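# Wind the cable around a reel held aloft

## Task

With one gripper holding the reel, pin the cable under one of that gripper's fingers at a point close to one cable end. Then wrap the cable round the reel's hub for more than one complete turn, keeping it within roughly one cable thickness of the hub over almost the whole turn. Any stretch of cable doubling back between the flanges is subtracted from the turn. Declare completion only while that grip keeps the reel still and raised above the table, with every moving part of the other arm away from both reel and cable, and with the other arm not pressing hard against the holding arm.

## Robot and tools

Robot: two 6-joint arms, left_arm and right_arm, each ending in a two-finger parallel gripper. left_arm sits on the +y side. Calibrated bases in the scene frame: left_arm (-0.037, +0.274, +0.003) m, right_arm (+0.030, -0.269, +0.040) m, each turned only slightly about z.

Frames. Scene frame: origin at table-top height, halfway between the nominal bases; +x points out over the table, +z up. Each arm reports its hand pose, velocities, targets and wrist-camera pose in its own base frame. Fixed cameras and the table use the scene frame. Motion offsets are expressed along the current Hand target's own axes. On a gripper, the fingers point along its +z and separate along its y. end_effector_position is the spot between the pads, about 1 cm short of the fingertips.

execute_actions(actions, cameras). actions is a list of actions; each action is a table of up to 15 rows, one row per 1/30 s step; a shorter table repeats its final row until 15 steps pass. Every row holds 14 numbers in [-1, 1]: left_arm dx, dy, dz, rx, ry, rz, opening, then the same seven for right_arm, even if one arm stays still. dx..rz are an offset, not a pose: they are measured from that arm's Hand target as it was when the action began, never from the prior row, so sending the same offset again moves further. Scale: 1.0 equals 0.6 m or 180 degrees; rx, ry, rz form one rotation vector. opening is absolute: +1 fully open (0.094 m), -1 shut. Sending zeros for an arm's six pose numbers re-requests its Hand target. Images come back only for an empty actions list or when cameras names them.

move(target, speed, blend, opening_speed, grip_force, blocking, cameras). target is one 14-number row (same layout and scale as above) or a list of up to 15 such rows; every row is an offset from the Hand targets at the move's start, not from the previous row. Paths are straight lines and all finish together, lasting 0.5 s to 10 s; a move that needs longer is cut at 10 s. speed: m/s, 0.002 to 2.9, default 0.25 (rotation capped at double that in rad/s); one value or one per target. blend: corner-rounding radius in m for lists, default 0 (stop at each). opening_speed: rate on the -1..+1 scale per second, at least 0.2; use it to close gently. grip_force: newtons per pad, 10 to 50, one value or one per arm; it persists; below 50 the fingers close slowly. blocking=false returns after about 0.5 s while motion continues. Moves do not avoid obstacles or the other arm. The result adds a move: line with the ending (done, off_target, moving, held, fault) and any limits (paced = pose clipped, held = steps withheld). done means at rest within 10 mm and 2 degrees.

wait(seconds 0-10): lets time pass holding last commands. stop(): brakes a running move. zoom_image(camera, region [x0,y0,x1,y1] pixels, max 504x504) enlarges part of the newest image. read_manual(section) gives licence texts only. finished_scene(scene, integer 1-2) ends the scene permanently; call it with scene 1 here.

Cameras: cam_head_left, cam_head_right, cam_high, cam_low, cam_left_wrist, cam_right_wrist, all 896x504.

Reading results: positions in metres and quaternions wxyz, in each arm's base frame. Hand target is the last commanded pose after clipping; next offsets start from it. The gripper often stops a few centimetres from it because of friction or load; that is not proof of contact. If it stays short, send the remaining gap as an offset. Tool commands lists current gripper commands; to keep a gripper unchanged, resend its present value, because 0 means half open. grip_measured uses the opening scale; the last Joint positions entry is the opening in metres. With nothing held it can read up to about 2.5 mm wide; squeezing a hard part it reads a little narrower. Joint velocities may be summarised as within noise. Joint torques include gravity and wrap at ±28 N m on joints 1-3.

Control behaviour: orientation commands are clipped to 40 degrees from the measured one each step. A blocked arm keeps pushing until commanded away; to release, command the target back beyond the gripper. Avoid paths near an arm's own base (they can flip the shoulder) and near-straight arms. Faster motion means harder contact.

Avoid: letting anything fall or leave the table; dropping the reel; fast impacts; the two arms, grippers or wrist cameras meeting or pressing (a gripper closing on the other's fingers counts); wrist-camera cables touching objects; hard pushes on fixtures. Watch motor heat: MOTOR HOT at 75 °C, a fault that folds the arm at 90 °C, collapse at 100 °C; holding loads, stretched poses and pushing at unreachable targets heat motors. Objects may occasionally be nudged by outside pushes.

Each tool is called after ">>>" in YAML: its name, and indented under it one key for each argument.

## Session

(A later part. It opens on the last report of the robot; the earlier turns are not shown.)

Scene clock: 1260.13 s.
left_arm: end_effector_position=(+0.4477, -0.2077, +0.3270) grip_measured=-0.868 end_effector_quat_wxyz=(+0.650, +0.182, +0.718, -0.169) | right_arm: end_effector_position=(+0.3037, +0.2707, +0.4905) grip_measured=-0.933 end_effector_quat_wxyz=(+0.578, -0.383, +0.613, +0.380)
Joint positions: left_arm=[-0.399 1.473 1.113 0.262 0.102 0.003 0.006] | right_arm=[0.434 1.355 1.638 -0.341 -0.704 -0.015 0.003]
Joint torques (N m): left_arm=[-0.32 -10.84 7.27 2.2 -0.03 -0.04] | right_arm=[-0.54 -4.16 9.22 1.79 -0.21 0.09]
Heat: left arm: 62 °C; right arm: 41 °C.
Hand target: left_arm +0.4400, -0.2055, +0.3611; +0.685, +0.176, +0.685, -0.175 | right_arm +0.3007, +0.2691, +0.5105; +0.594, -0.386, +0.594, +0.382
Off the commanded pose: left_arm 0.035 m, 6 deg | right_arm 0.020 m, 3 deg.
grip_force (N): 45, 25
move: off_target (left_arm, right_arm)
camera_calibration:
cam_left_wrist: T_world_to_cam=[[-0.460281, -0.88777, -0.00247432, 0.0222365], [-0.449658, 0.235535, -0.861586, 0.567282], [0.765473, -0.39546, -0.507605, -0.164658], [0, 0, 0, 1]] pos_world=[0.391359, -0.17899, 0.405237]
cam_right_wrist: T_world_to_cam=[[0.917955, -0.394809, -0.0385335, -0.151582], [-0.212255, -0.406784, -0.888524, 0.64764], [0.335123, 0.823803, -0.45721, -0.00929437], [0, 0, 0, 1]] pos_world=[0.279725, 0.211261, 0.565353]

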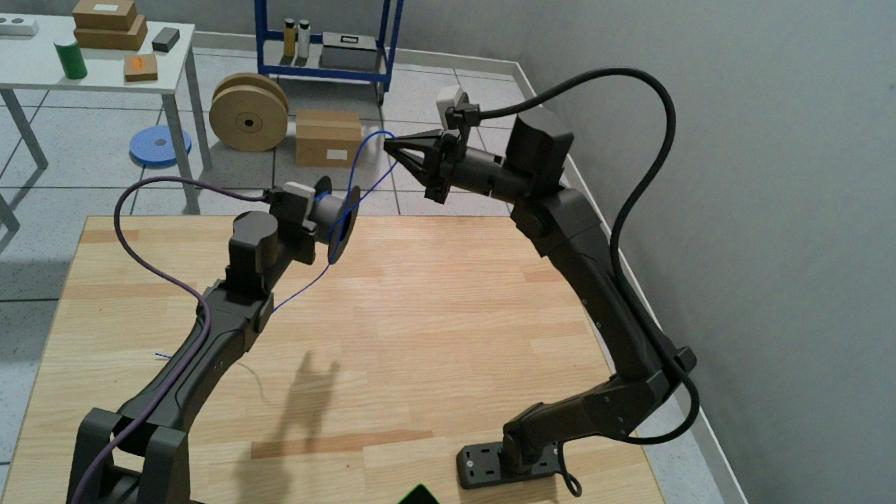

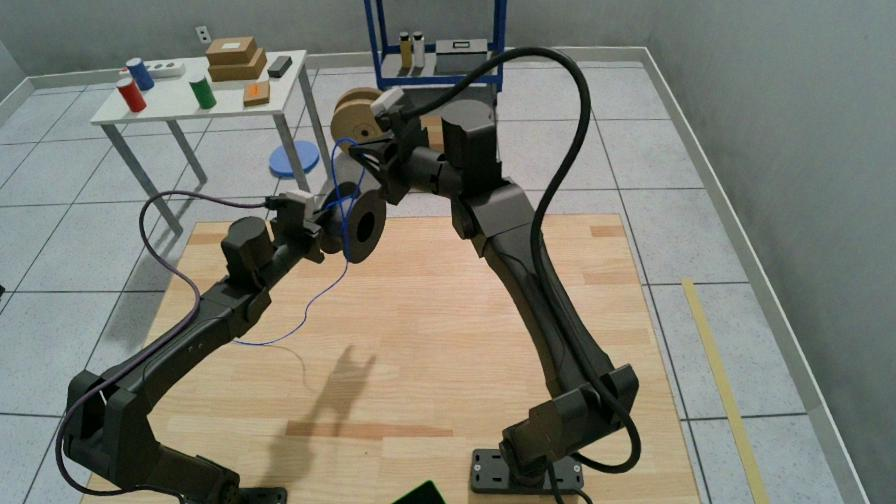

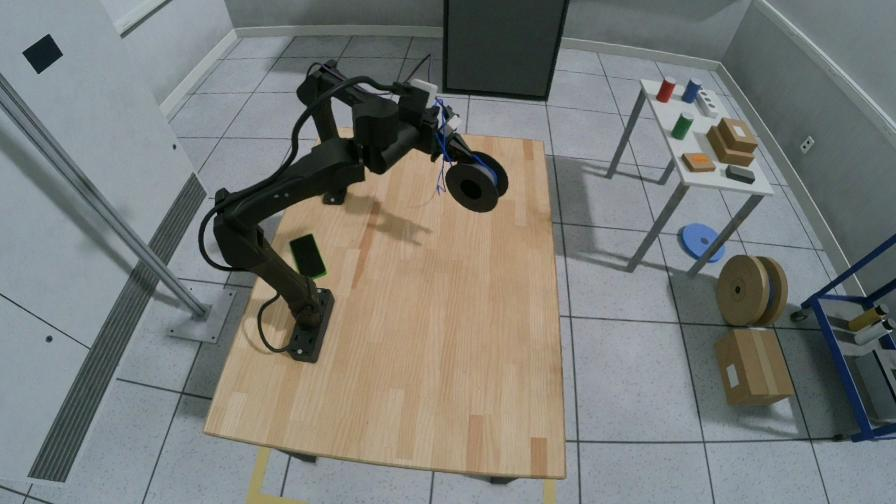

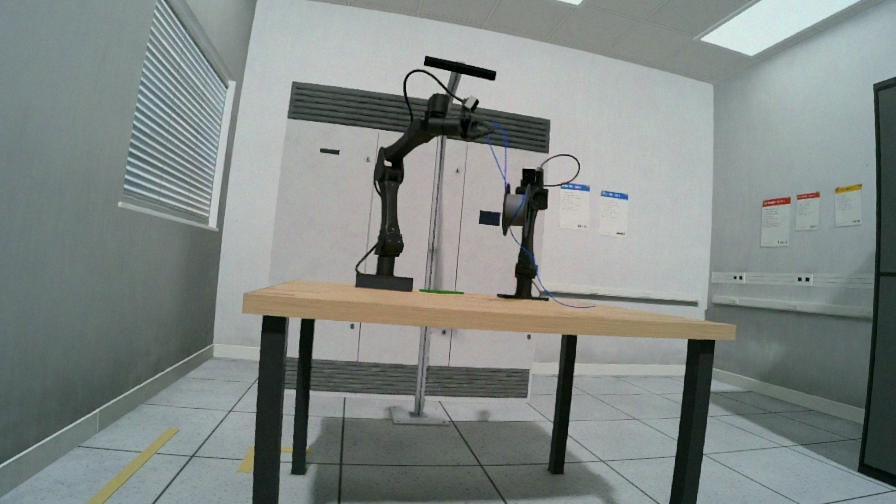

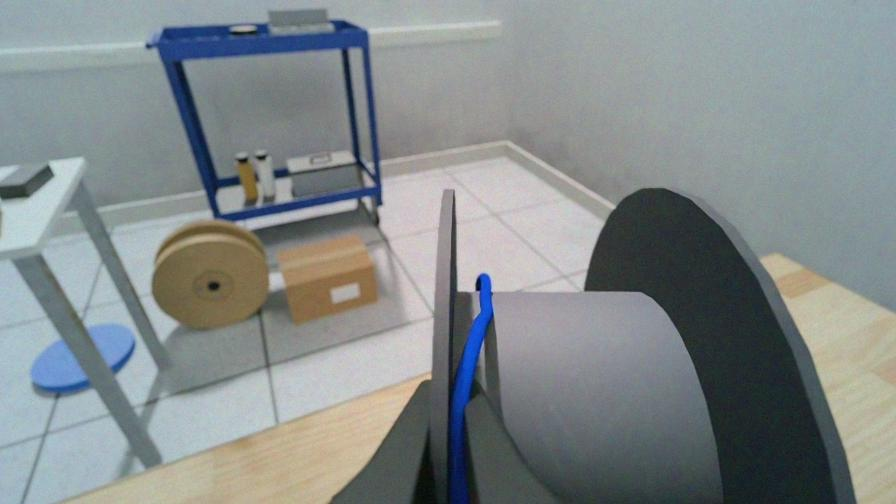

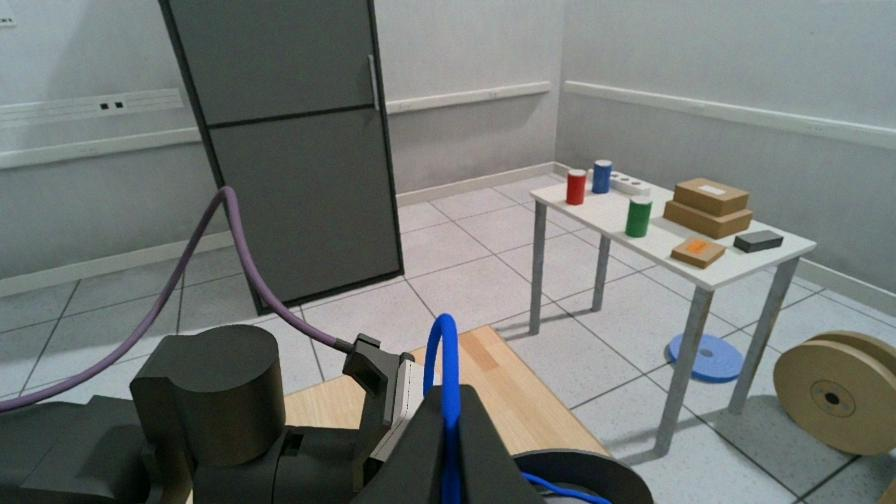

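>>> move:
  target:
    - [0,0,0,0,0,0,-1,0.067,-0.06,-0.101,0.1415,-0.025,0.109,-1]
    - [0,0,0,0,0,0,-1,0.133,-0.243,-0.101,0.135,-0.056,0.245,-1]
  speed: 0.12
  blend: [0.02,0]
  cameras: ["all"]

>>> zoom_image:
  camera: "cam_head_left"
  region: [240, 110, 440, 320]

>>> zoom_image:
  camera: "cam_high"
  region: [400, 70, 540, 230]

>>> zoom_image:
  camera: "cam_low"
  region: [450, 100, 620, 320]

Scene clock: 1290.97 s.
left_arm: end_effector_position=(+0.4462, -0.2109, +0.3279) grip_measured=-0.868 end_effector_quat_wxyz=(+0.651, +0.185, +0.716, -0.173) | right_arm: end_effector_position=(+0.4018, +0.1632, +0.4162) grip_measured=-0.933 end_effector_quat_wxyz=(+0.492, +0.026, +0.724, +0.482)
Joint positions: left_arm=[-0.403 1.473 1.113 0.266 0.11 0.003 0.006] | right_arm=[0.151 1.324 1.303 -0.04 -0.587 0.777 0.003]
Joint torques (N m): left_arm=[0.05 -10.82 7.28 2.16 -0.11 -0.04] | right_arm=[-1.5 -4.51 7.58 2.21 0.14 0.02]
Heat: left arm: 63 °C; right arm: 41 °C.
Hand target: left_arm +0.4400, -0.2055, +0.3611; +0.685, +0.176, +0.685, -0.175 | right_arm +0.4089, +0.1537, +0.4316; +0.523, +0.028, +0.706, +0.477
Off the commanded pose: left_arm 0.034 m, 5 deg | right_arm 0.020 m, 4 deg.
grip_force (N): 45, 25
move: off_target (left_arm, right_arm)
camera_calibration:
cam_left_wrist: T_world_to_cam=[[-0.471067, -0.882095, -0.00198055, 0.0245561], [-0.444294, 0.239206, -0.863356, 0.567002], [0.762035, -0.405819, -0.504592, -0.165979], [0, 0, 0, 1]] pos_world=[0.389966, -0.181327, 0.405821]
cam_right_wrist: T_world_to_cam=[[0.44919, -0.508371, -0.734702, 0.209746], [-0.776467, 0.184657, -0.602496, 0.569832], [0.441959, 0.841107, -0.311787, -0.0938449], [0, 0, 0, 1]] pos_world=[0.389715, 0.080339, 0.468162]

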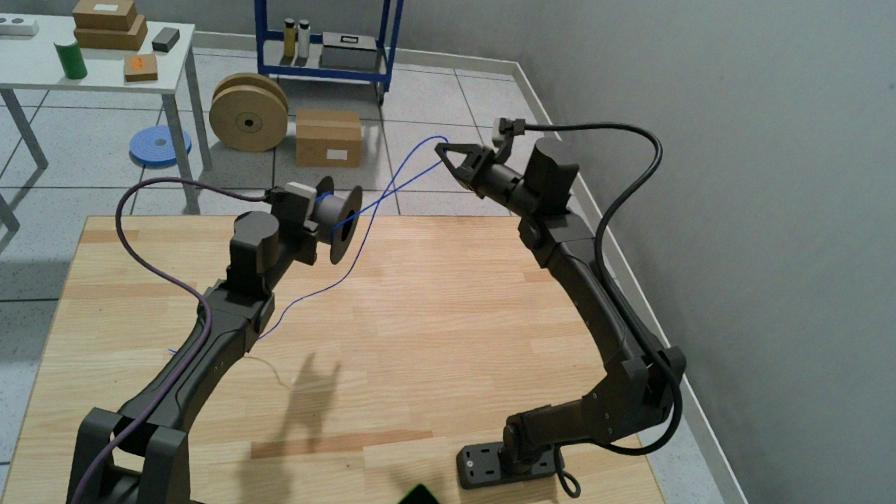

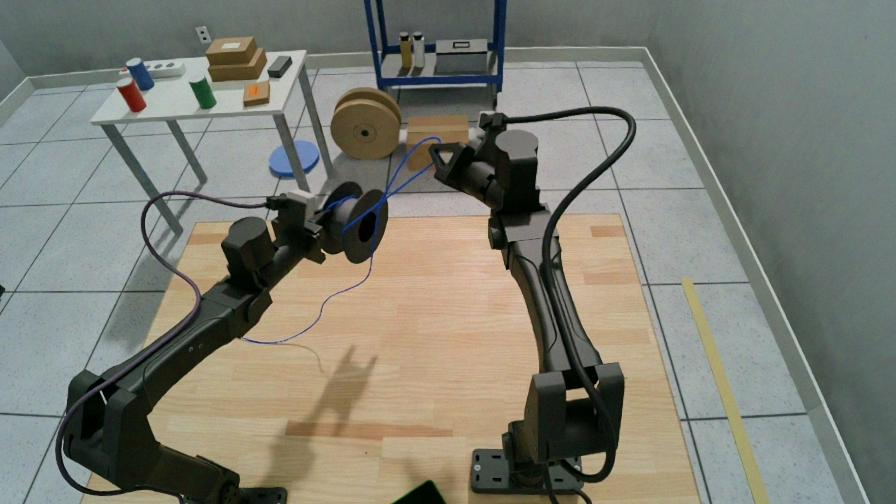

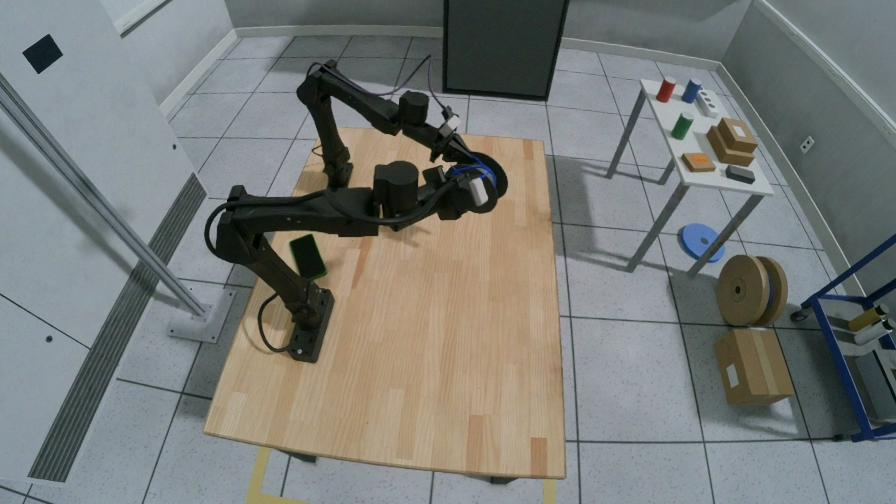

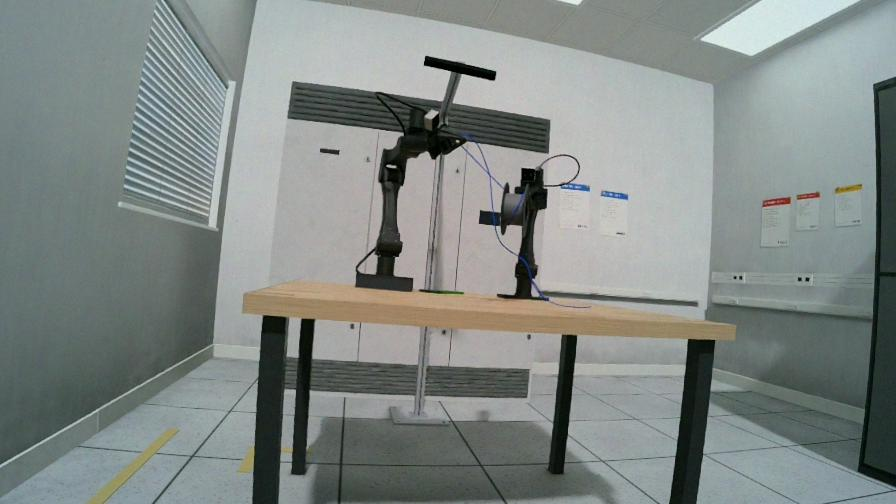

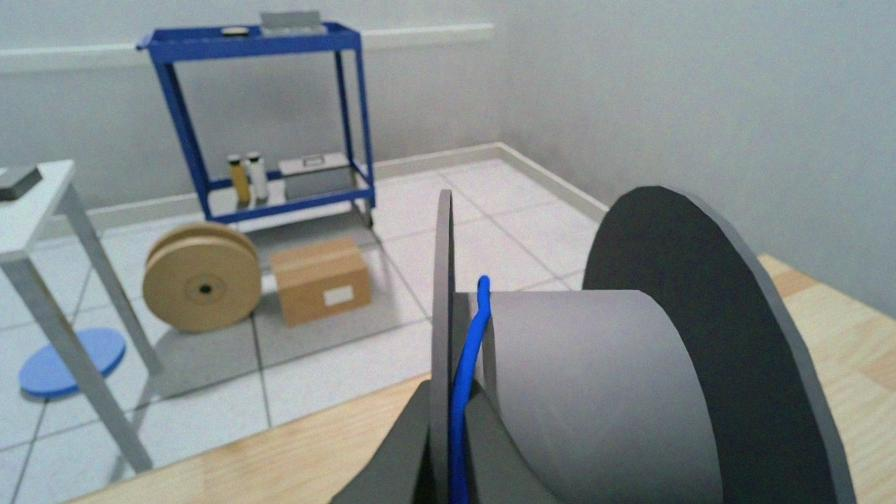

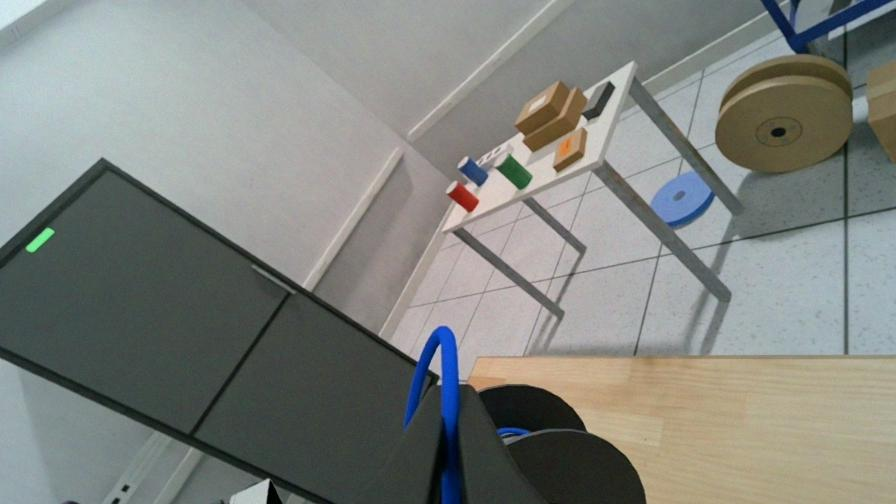

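Scaled by 2.400 from the camera's 896x504 image, which has a finer 1280x720 frame.

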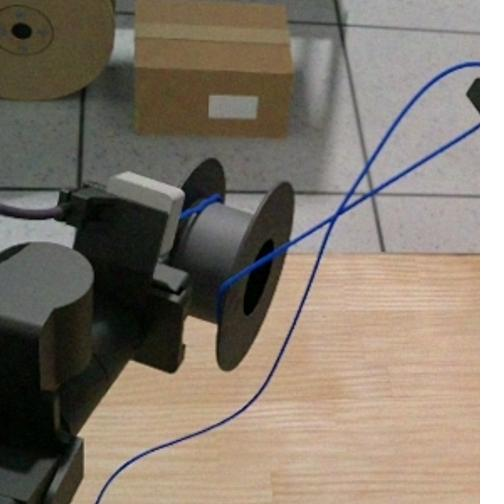

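Scaled by 3.150 from the camera's 896x504 image, which has a finer 1280x720 frame.

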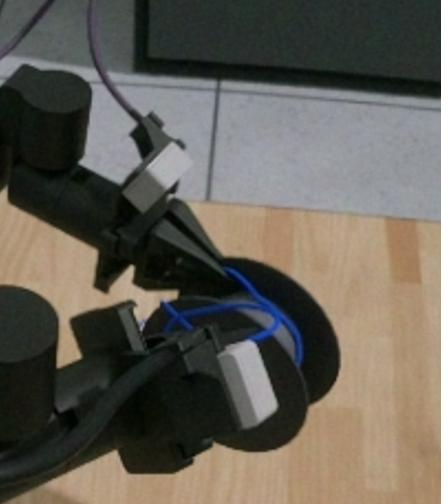

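Scaled by 2.291 from the camera's 896x504 image, which has a finer 1280x720 frame.

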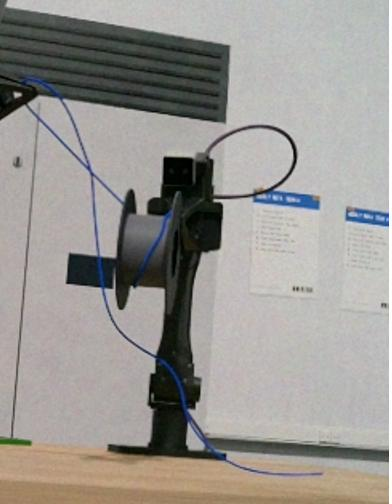

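>>> move:
  target: [0,0,0,0,0,0,-1,0.0315,-0.007,0.278,0,0,0.055,-1]
  speed: 0.12
  cameras: ["all"]

>>> zoom_image:
  camera: "cam_head_left"
  region: [280, 110, 480, 320]

>>> zoom_image:
  camera: "cam_high"
  region: [400, 70, 540, 230]

>>> zoom_image:
  camera: "cam_low"
  region: [450, 100, 620, 320]

Scene clock: 1306.80 s.
left_arm: end_effector_position=(+0.4463, -0.2106, +0.3276) grip_measured=-0.868 end_effector_quat_wxyz=(+0.650, +0.185, +0.716, -0.173) | right_arm: end_effector_position=(+0.5252, +0.2674, +0.4046) grip_measured=-0.933 end_effector_quat_wxyz=(+0.468, +0.088, +0.711, +0.518)
Joint positions: left_arm=[-0.403 1.473 1.113 0.264 0.108 0.003 0.006] | right_arm=[0.365 1.867 1.787 0.053 -0.348 0.951 0.003]
Joint torques (N m): left_arm=[0.05 -10.82 7.28 2.18 -0.09 -0.04] | right_arm=[0.31 -8.23 9.91 1.78 0.14 0]
Heat: left arm: 65 °C; right arm: 40 °C.
Hand target: left_arm +0.4399, -0.2055, +0.3611; +0.685, +0.176, +0.685, -0.175 | right_arm +0.5300, +0.2690, +0.4154; +0.480, +0.088, +0.701, +0.520
Off the commanded pose: left_arm 0.035 m, 5 deg | right_arm 0.012 m, 2 deg.
grip_force (N): 45, 25
move: off_target (left_arm, right_arm)
camera_calibration:
cam_left_wrist: T_world_to_cam=[[-0.469429, -0.882968, -0.00206122, 0.0240058], [-0.445574, 0.238903, -0.86278, 0.567043], [0.762299, -0.404095, -0.505576, -0.165468], [0, 0, 0, 1]] pos_world=[0.390065, -0.181137, 0.405626]
cam_right_wrist: T_world_to_cam=[[0.371555, -0.421271, -0.827331, 0.253718], [-0.813662, 0.281389, -0.508698, 0.595234], [0.447102, 0.862178, -0.238221, -0.277667], [0, 0, 0, 1]] pos_world=[0.514195, 0.178789, 0.446557]

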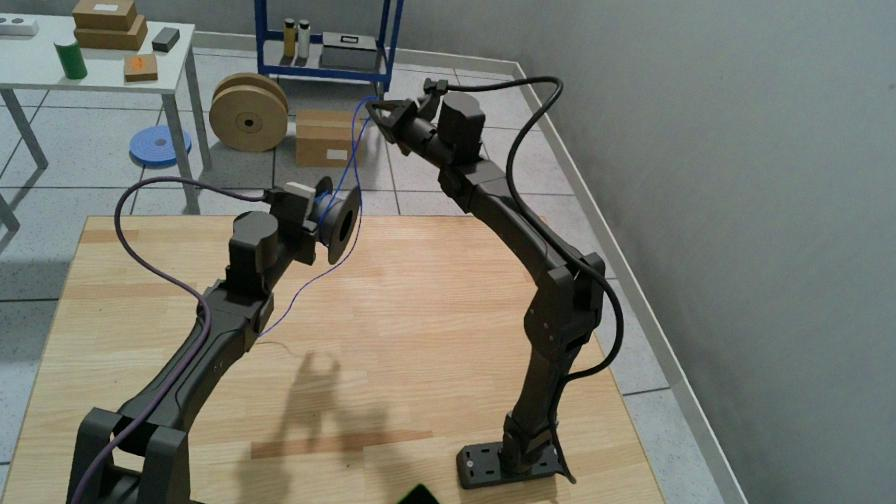

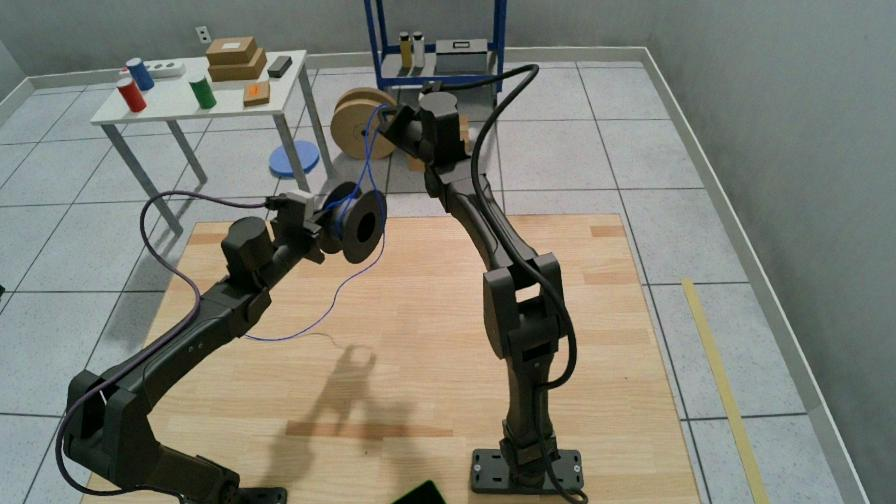

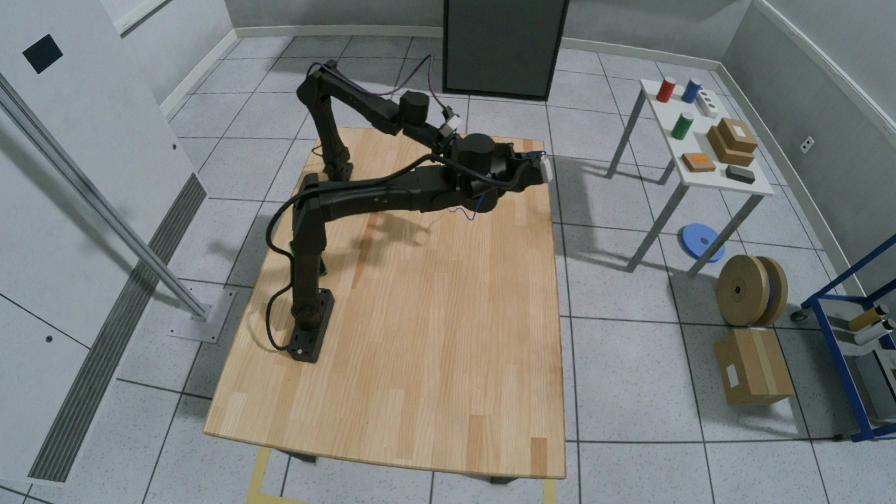

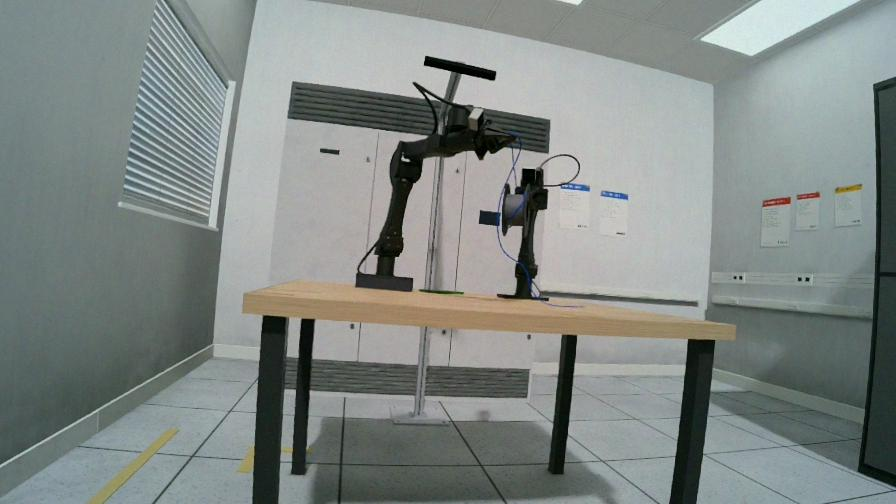

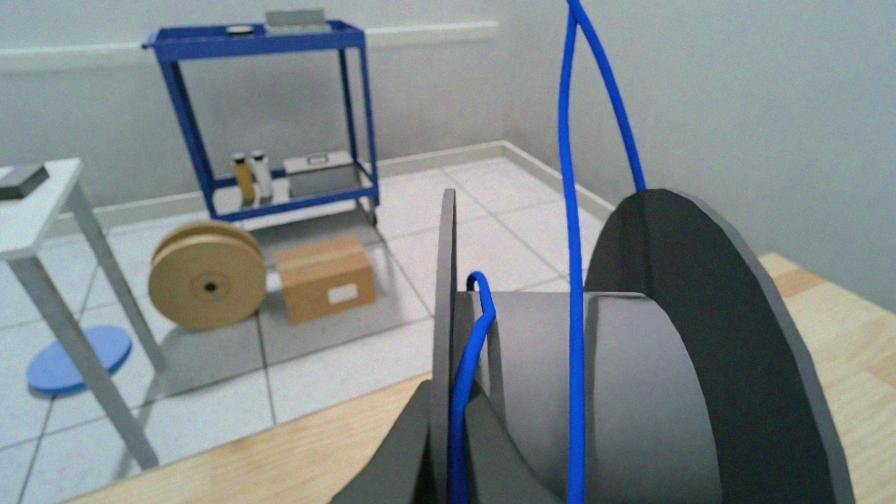

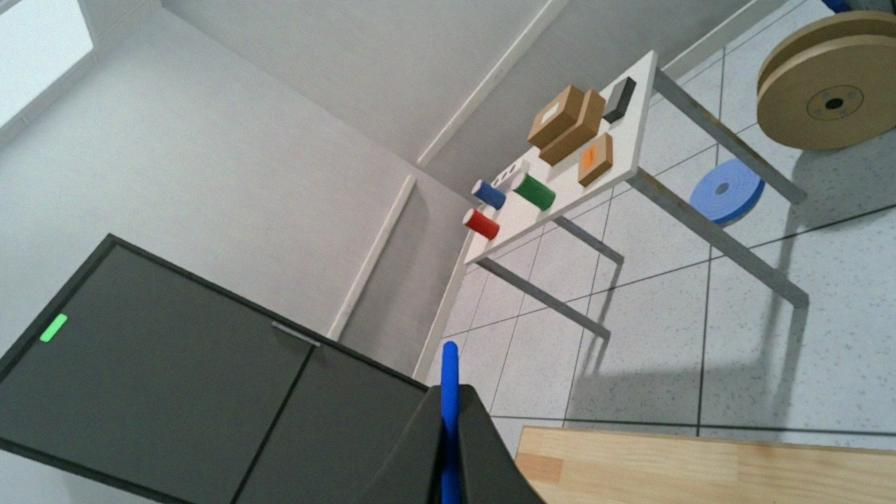

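Scaled by 2.400 from the camera's 896x504 image, which has a finer 1280x720 frame.

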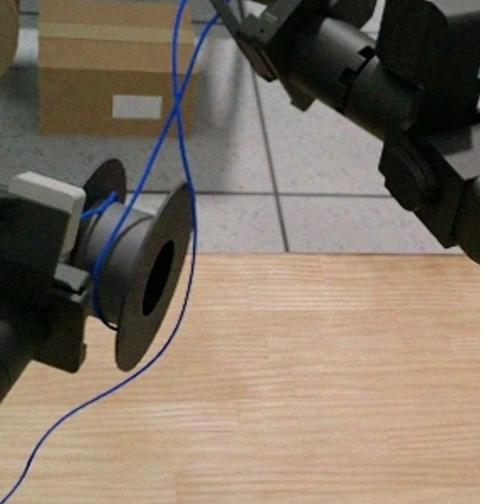

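Scaled by 3.150 from the camera's 896x504 image, which has a finer 1280x720 frame.

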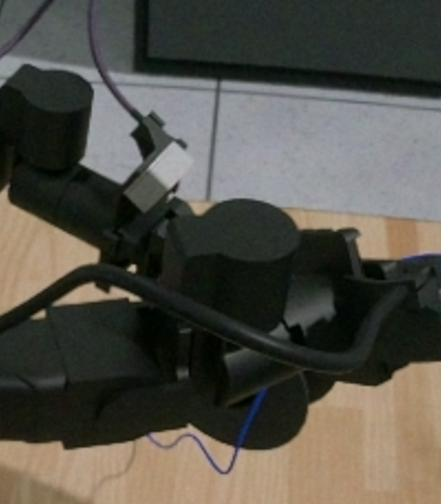

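Scaled by 2.291 from the camera's 896x504 image, which has a finer 1280x720 frame.

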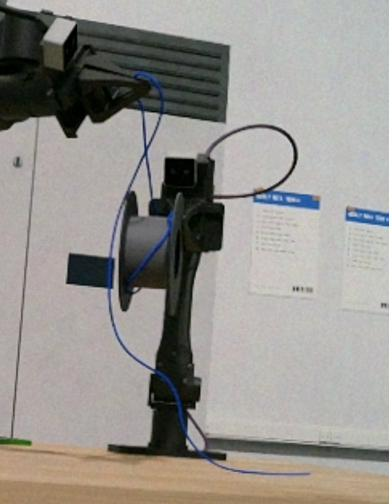

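>>> move:
  target:
    - [0,0,0,0,0,0,-1,0.071,-0.226,0.05,0,0,0.167,-1]
    - [0,0,0,0,0,0,-1,0.26,-0.3875,0.021,0,0,0.278,-1]
  speed: 0.12
  blend: [0.03,0]
  cameras: ["all"]

>>> zoom_image:
  camera: "cam_head_left"
  region: [280, 110, 480, 320]

>>> zoom_image:
  camera: "cam_high"
  region: [400, 90, 540, 250]

>>> zoom_image:
  camera: "cam_low"
  region: [450, 100, 620, 320]

Scene clock: 1321.70 s.
left_arm: end_effector_position=(+0.4458, -0.2103, +0.3225) grip_measured=-0.868 end_effector_quat_wxyz=(+0.643, +0.186, +0.723, -0.171) | right_arm: end_effector_position=(+0.5431, +0.2731, +0.1467) grip_measured=-0.933 end_effector_quat_wxyz=(+0.210, +0.369, +0.600, +0.678)
Joint positions: left_arm=[-0.403 1.473 1.113 0.244 0.108 0.003 0.006] | right_arm=[0.36 2.255 1.229 1.034 -0.358 1.825 0.003]
Joint torques (N m): left_arm=[0.05 -11.04 7.16 2.37 -0.09 -0.04] | right_arm=[0.03 -9.26 5.15 1.95 0.14 0.02]
Heat: left arm: 65 °C; right arm: 41 °C.
Hand target: left_arm +0.4399, -0.2055, +0.3611; +0.685, +0.176, +0.685, -0.175 | right_arm +0.5452, +0.2710, +0.1354; +0.215, +0.377, +0.598, +0.674
Off the commanded pose: left_arm 0.039 m, 7 deg | right_arm 0.011 m, 1 deg.
grip_force (N): 45, 25
move: off_target (left_arm, right_arm)
camera_calibration:
cam_left_wrist: T_world_to_cam=[[-0.469433, -0.882968, -0.000304788, 0.0234132], [-0.461798, 0.245811, -0.852244, 0.567689], [0.752579, -0.399931, -0.523145, -0.156728], [0, 0, 0, 1]] pos_world=[0.391099, -0.181551, 0.401825]
cam_right_wrist: T_world_to_cam=[[-0.146825, 0.220061, -0.964373, 0.162595], [-0.89505, 0.385492, 0.224236, 0.385285], [0.421104, 0.896085, 0.140366, -0.402775], [0, 0, 0, 1]] pos_world=[0.538332, 0.176615, 0.126943]

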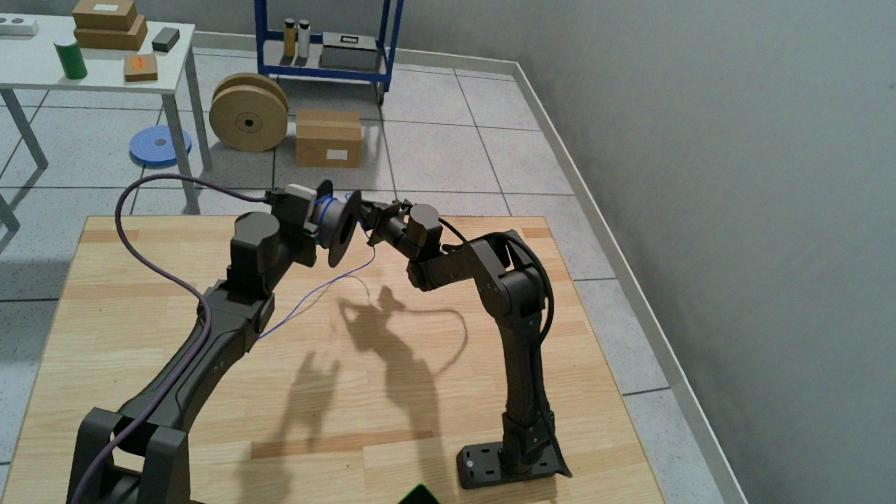

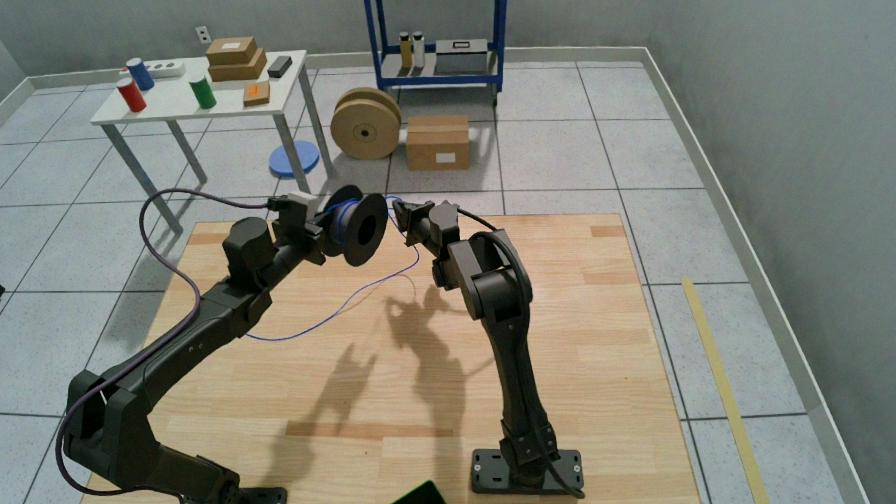

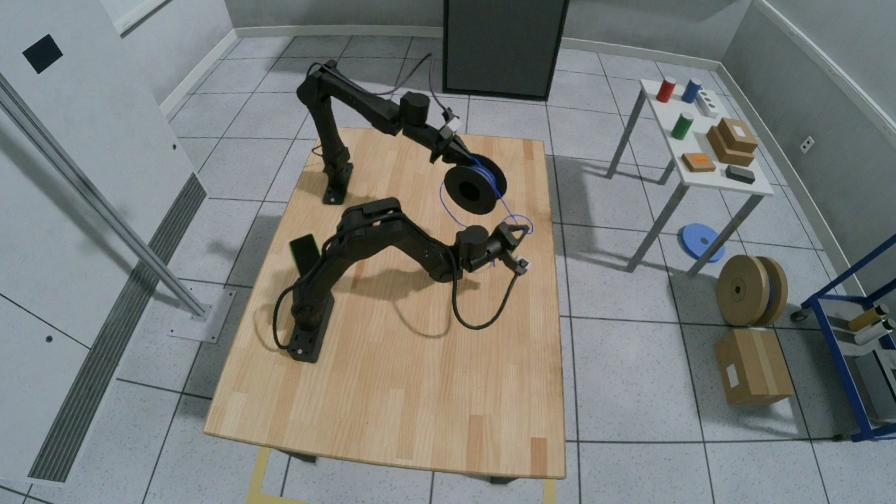

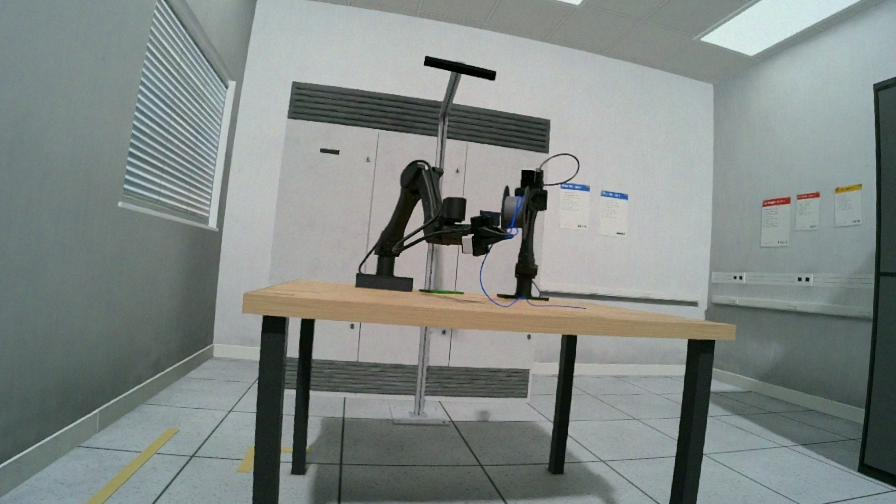

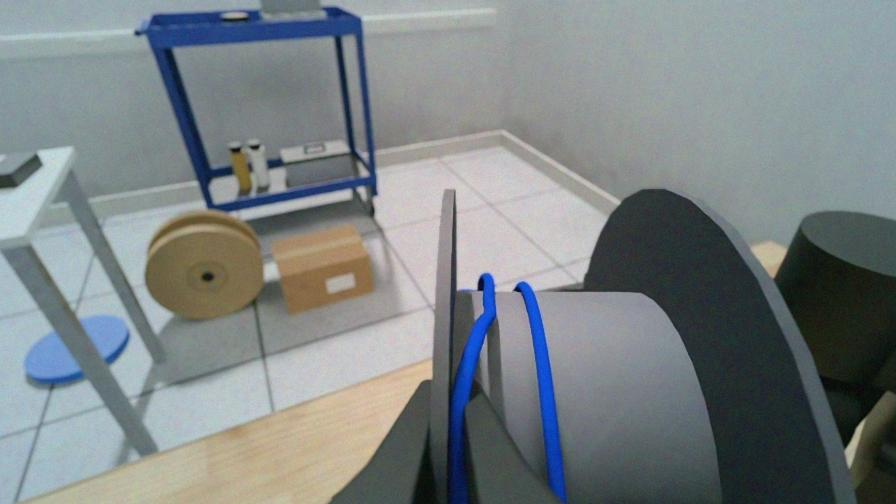

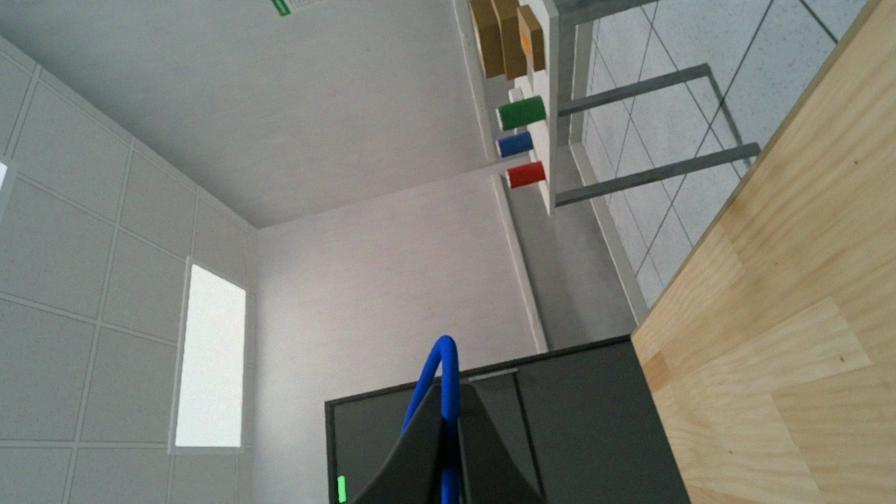

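Scaled by 2.400 from the camera's 896x504 image, which has a finer 1280x720 frame.

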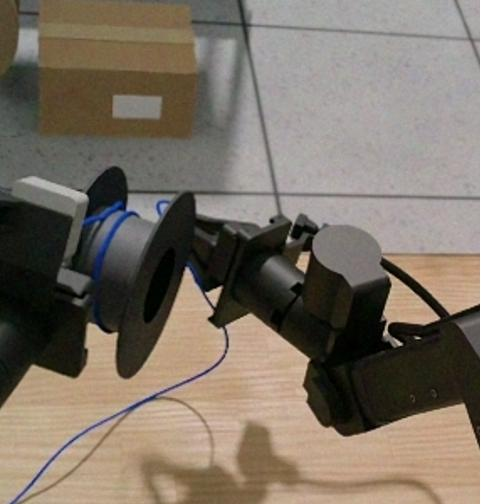

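Scaled by 3.150 from the camera's 896x504 image, which has a finer 1280x720 frame.

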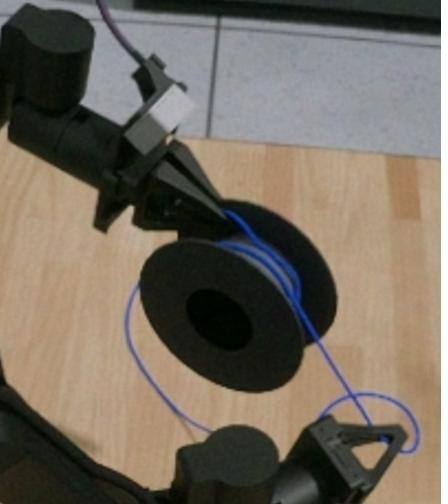

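Scaled by 2.291 from the camera's 896x504 image, which has a finer 1280x720 frame.

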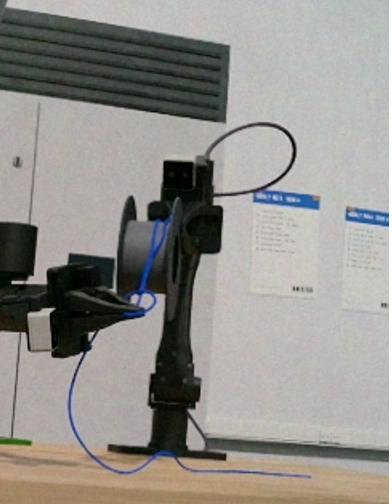

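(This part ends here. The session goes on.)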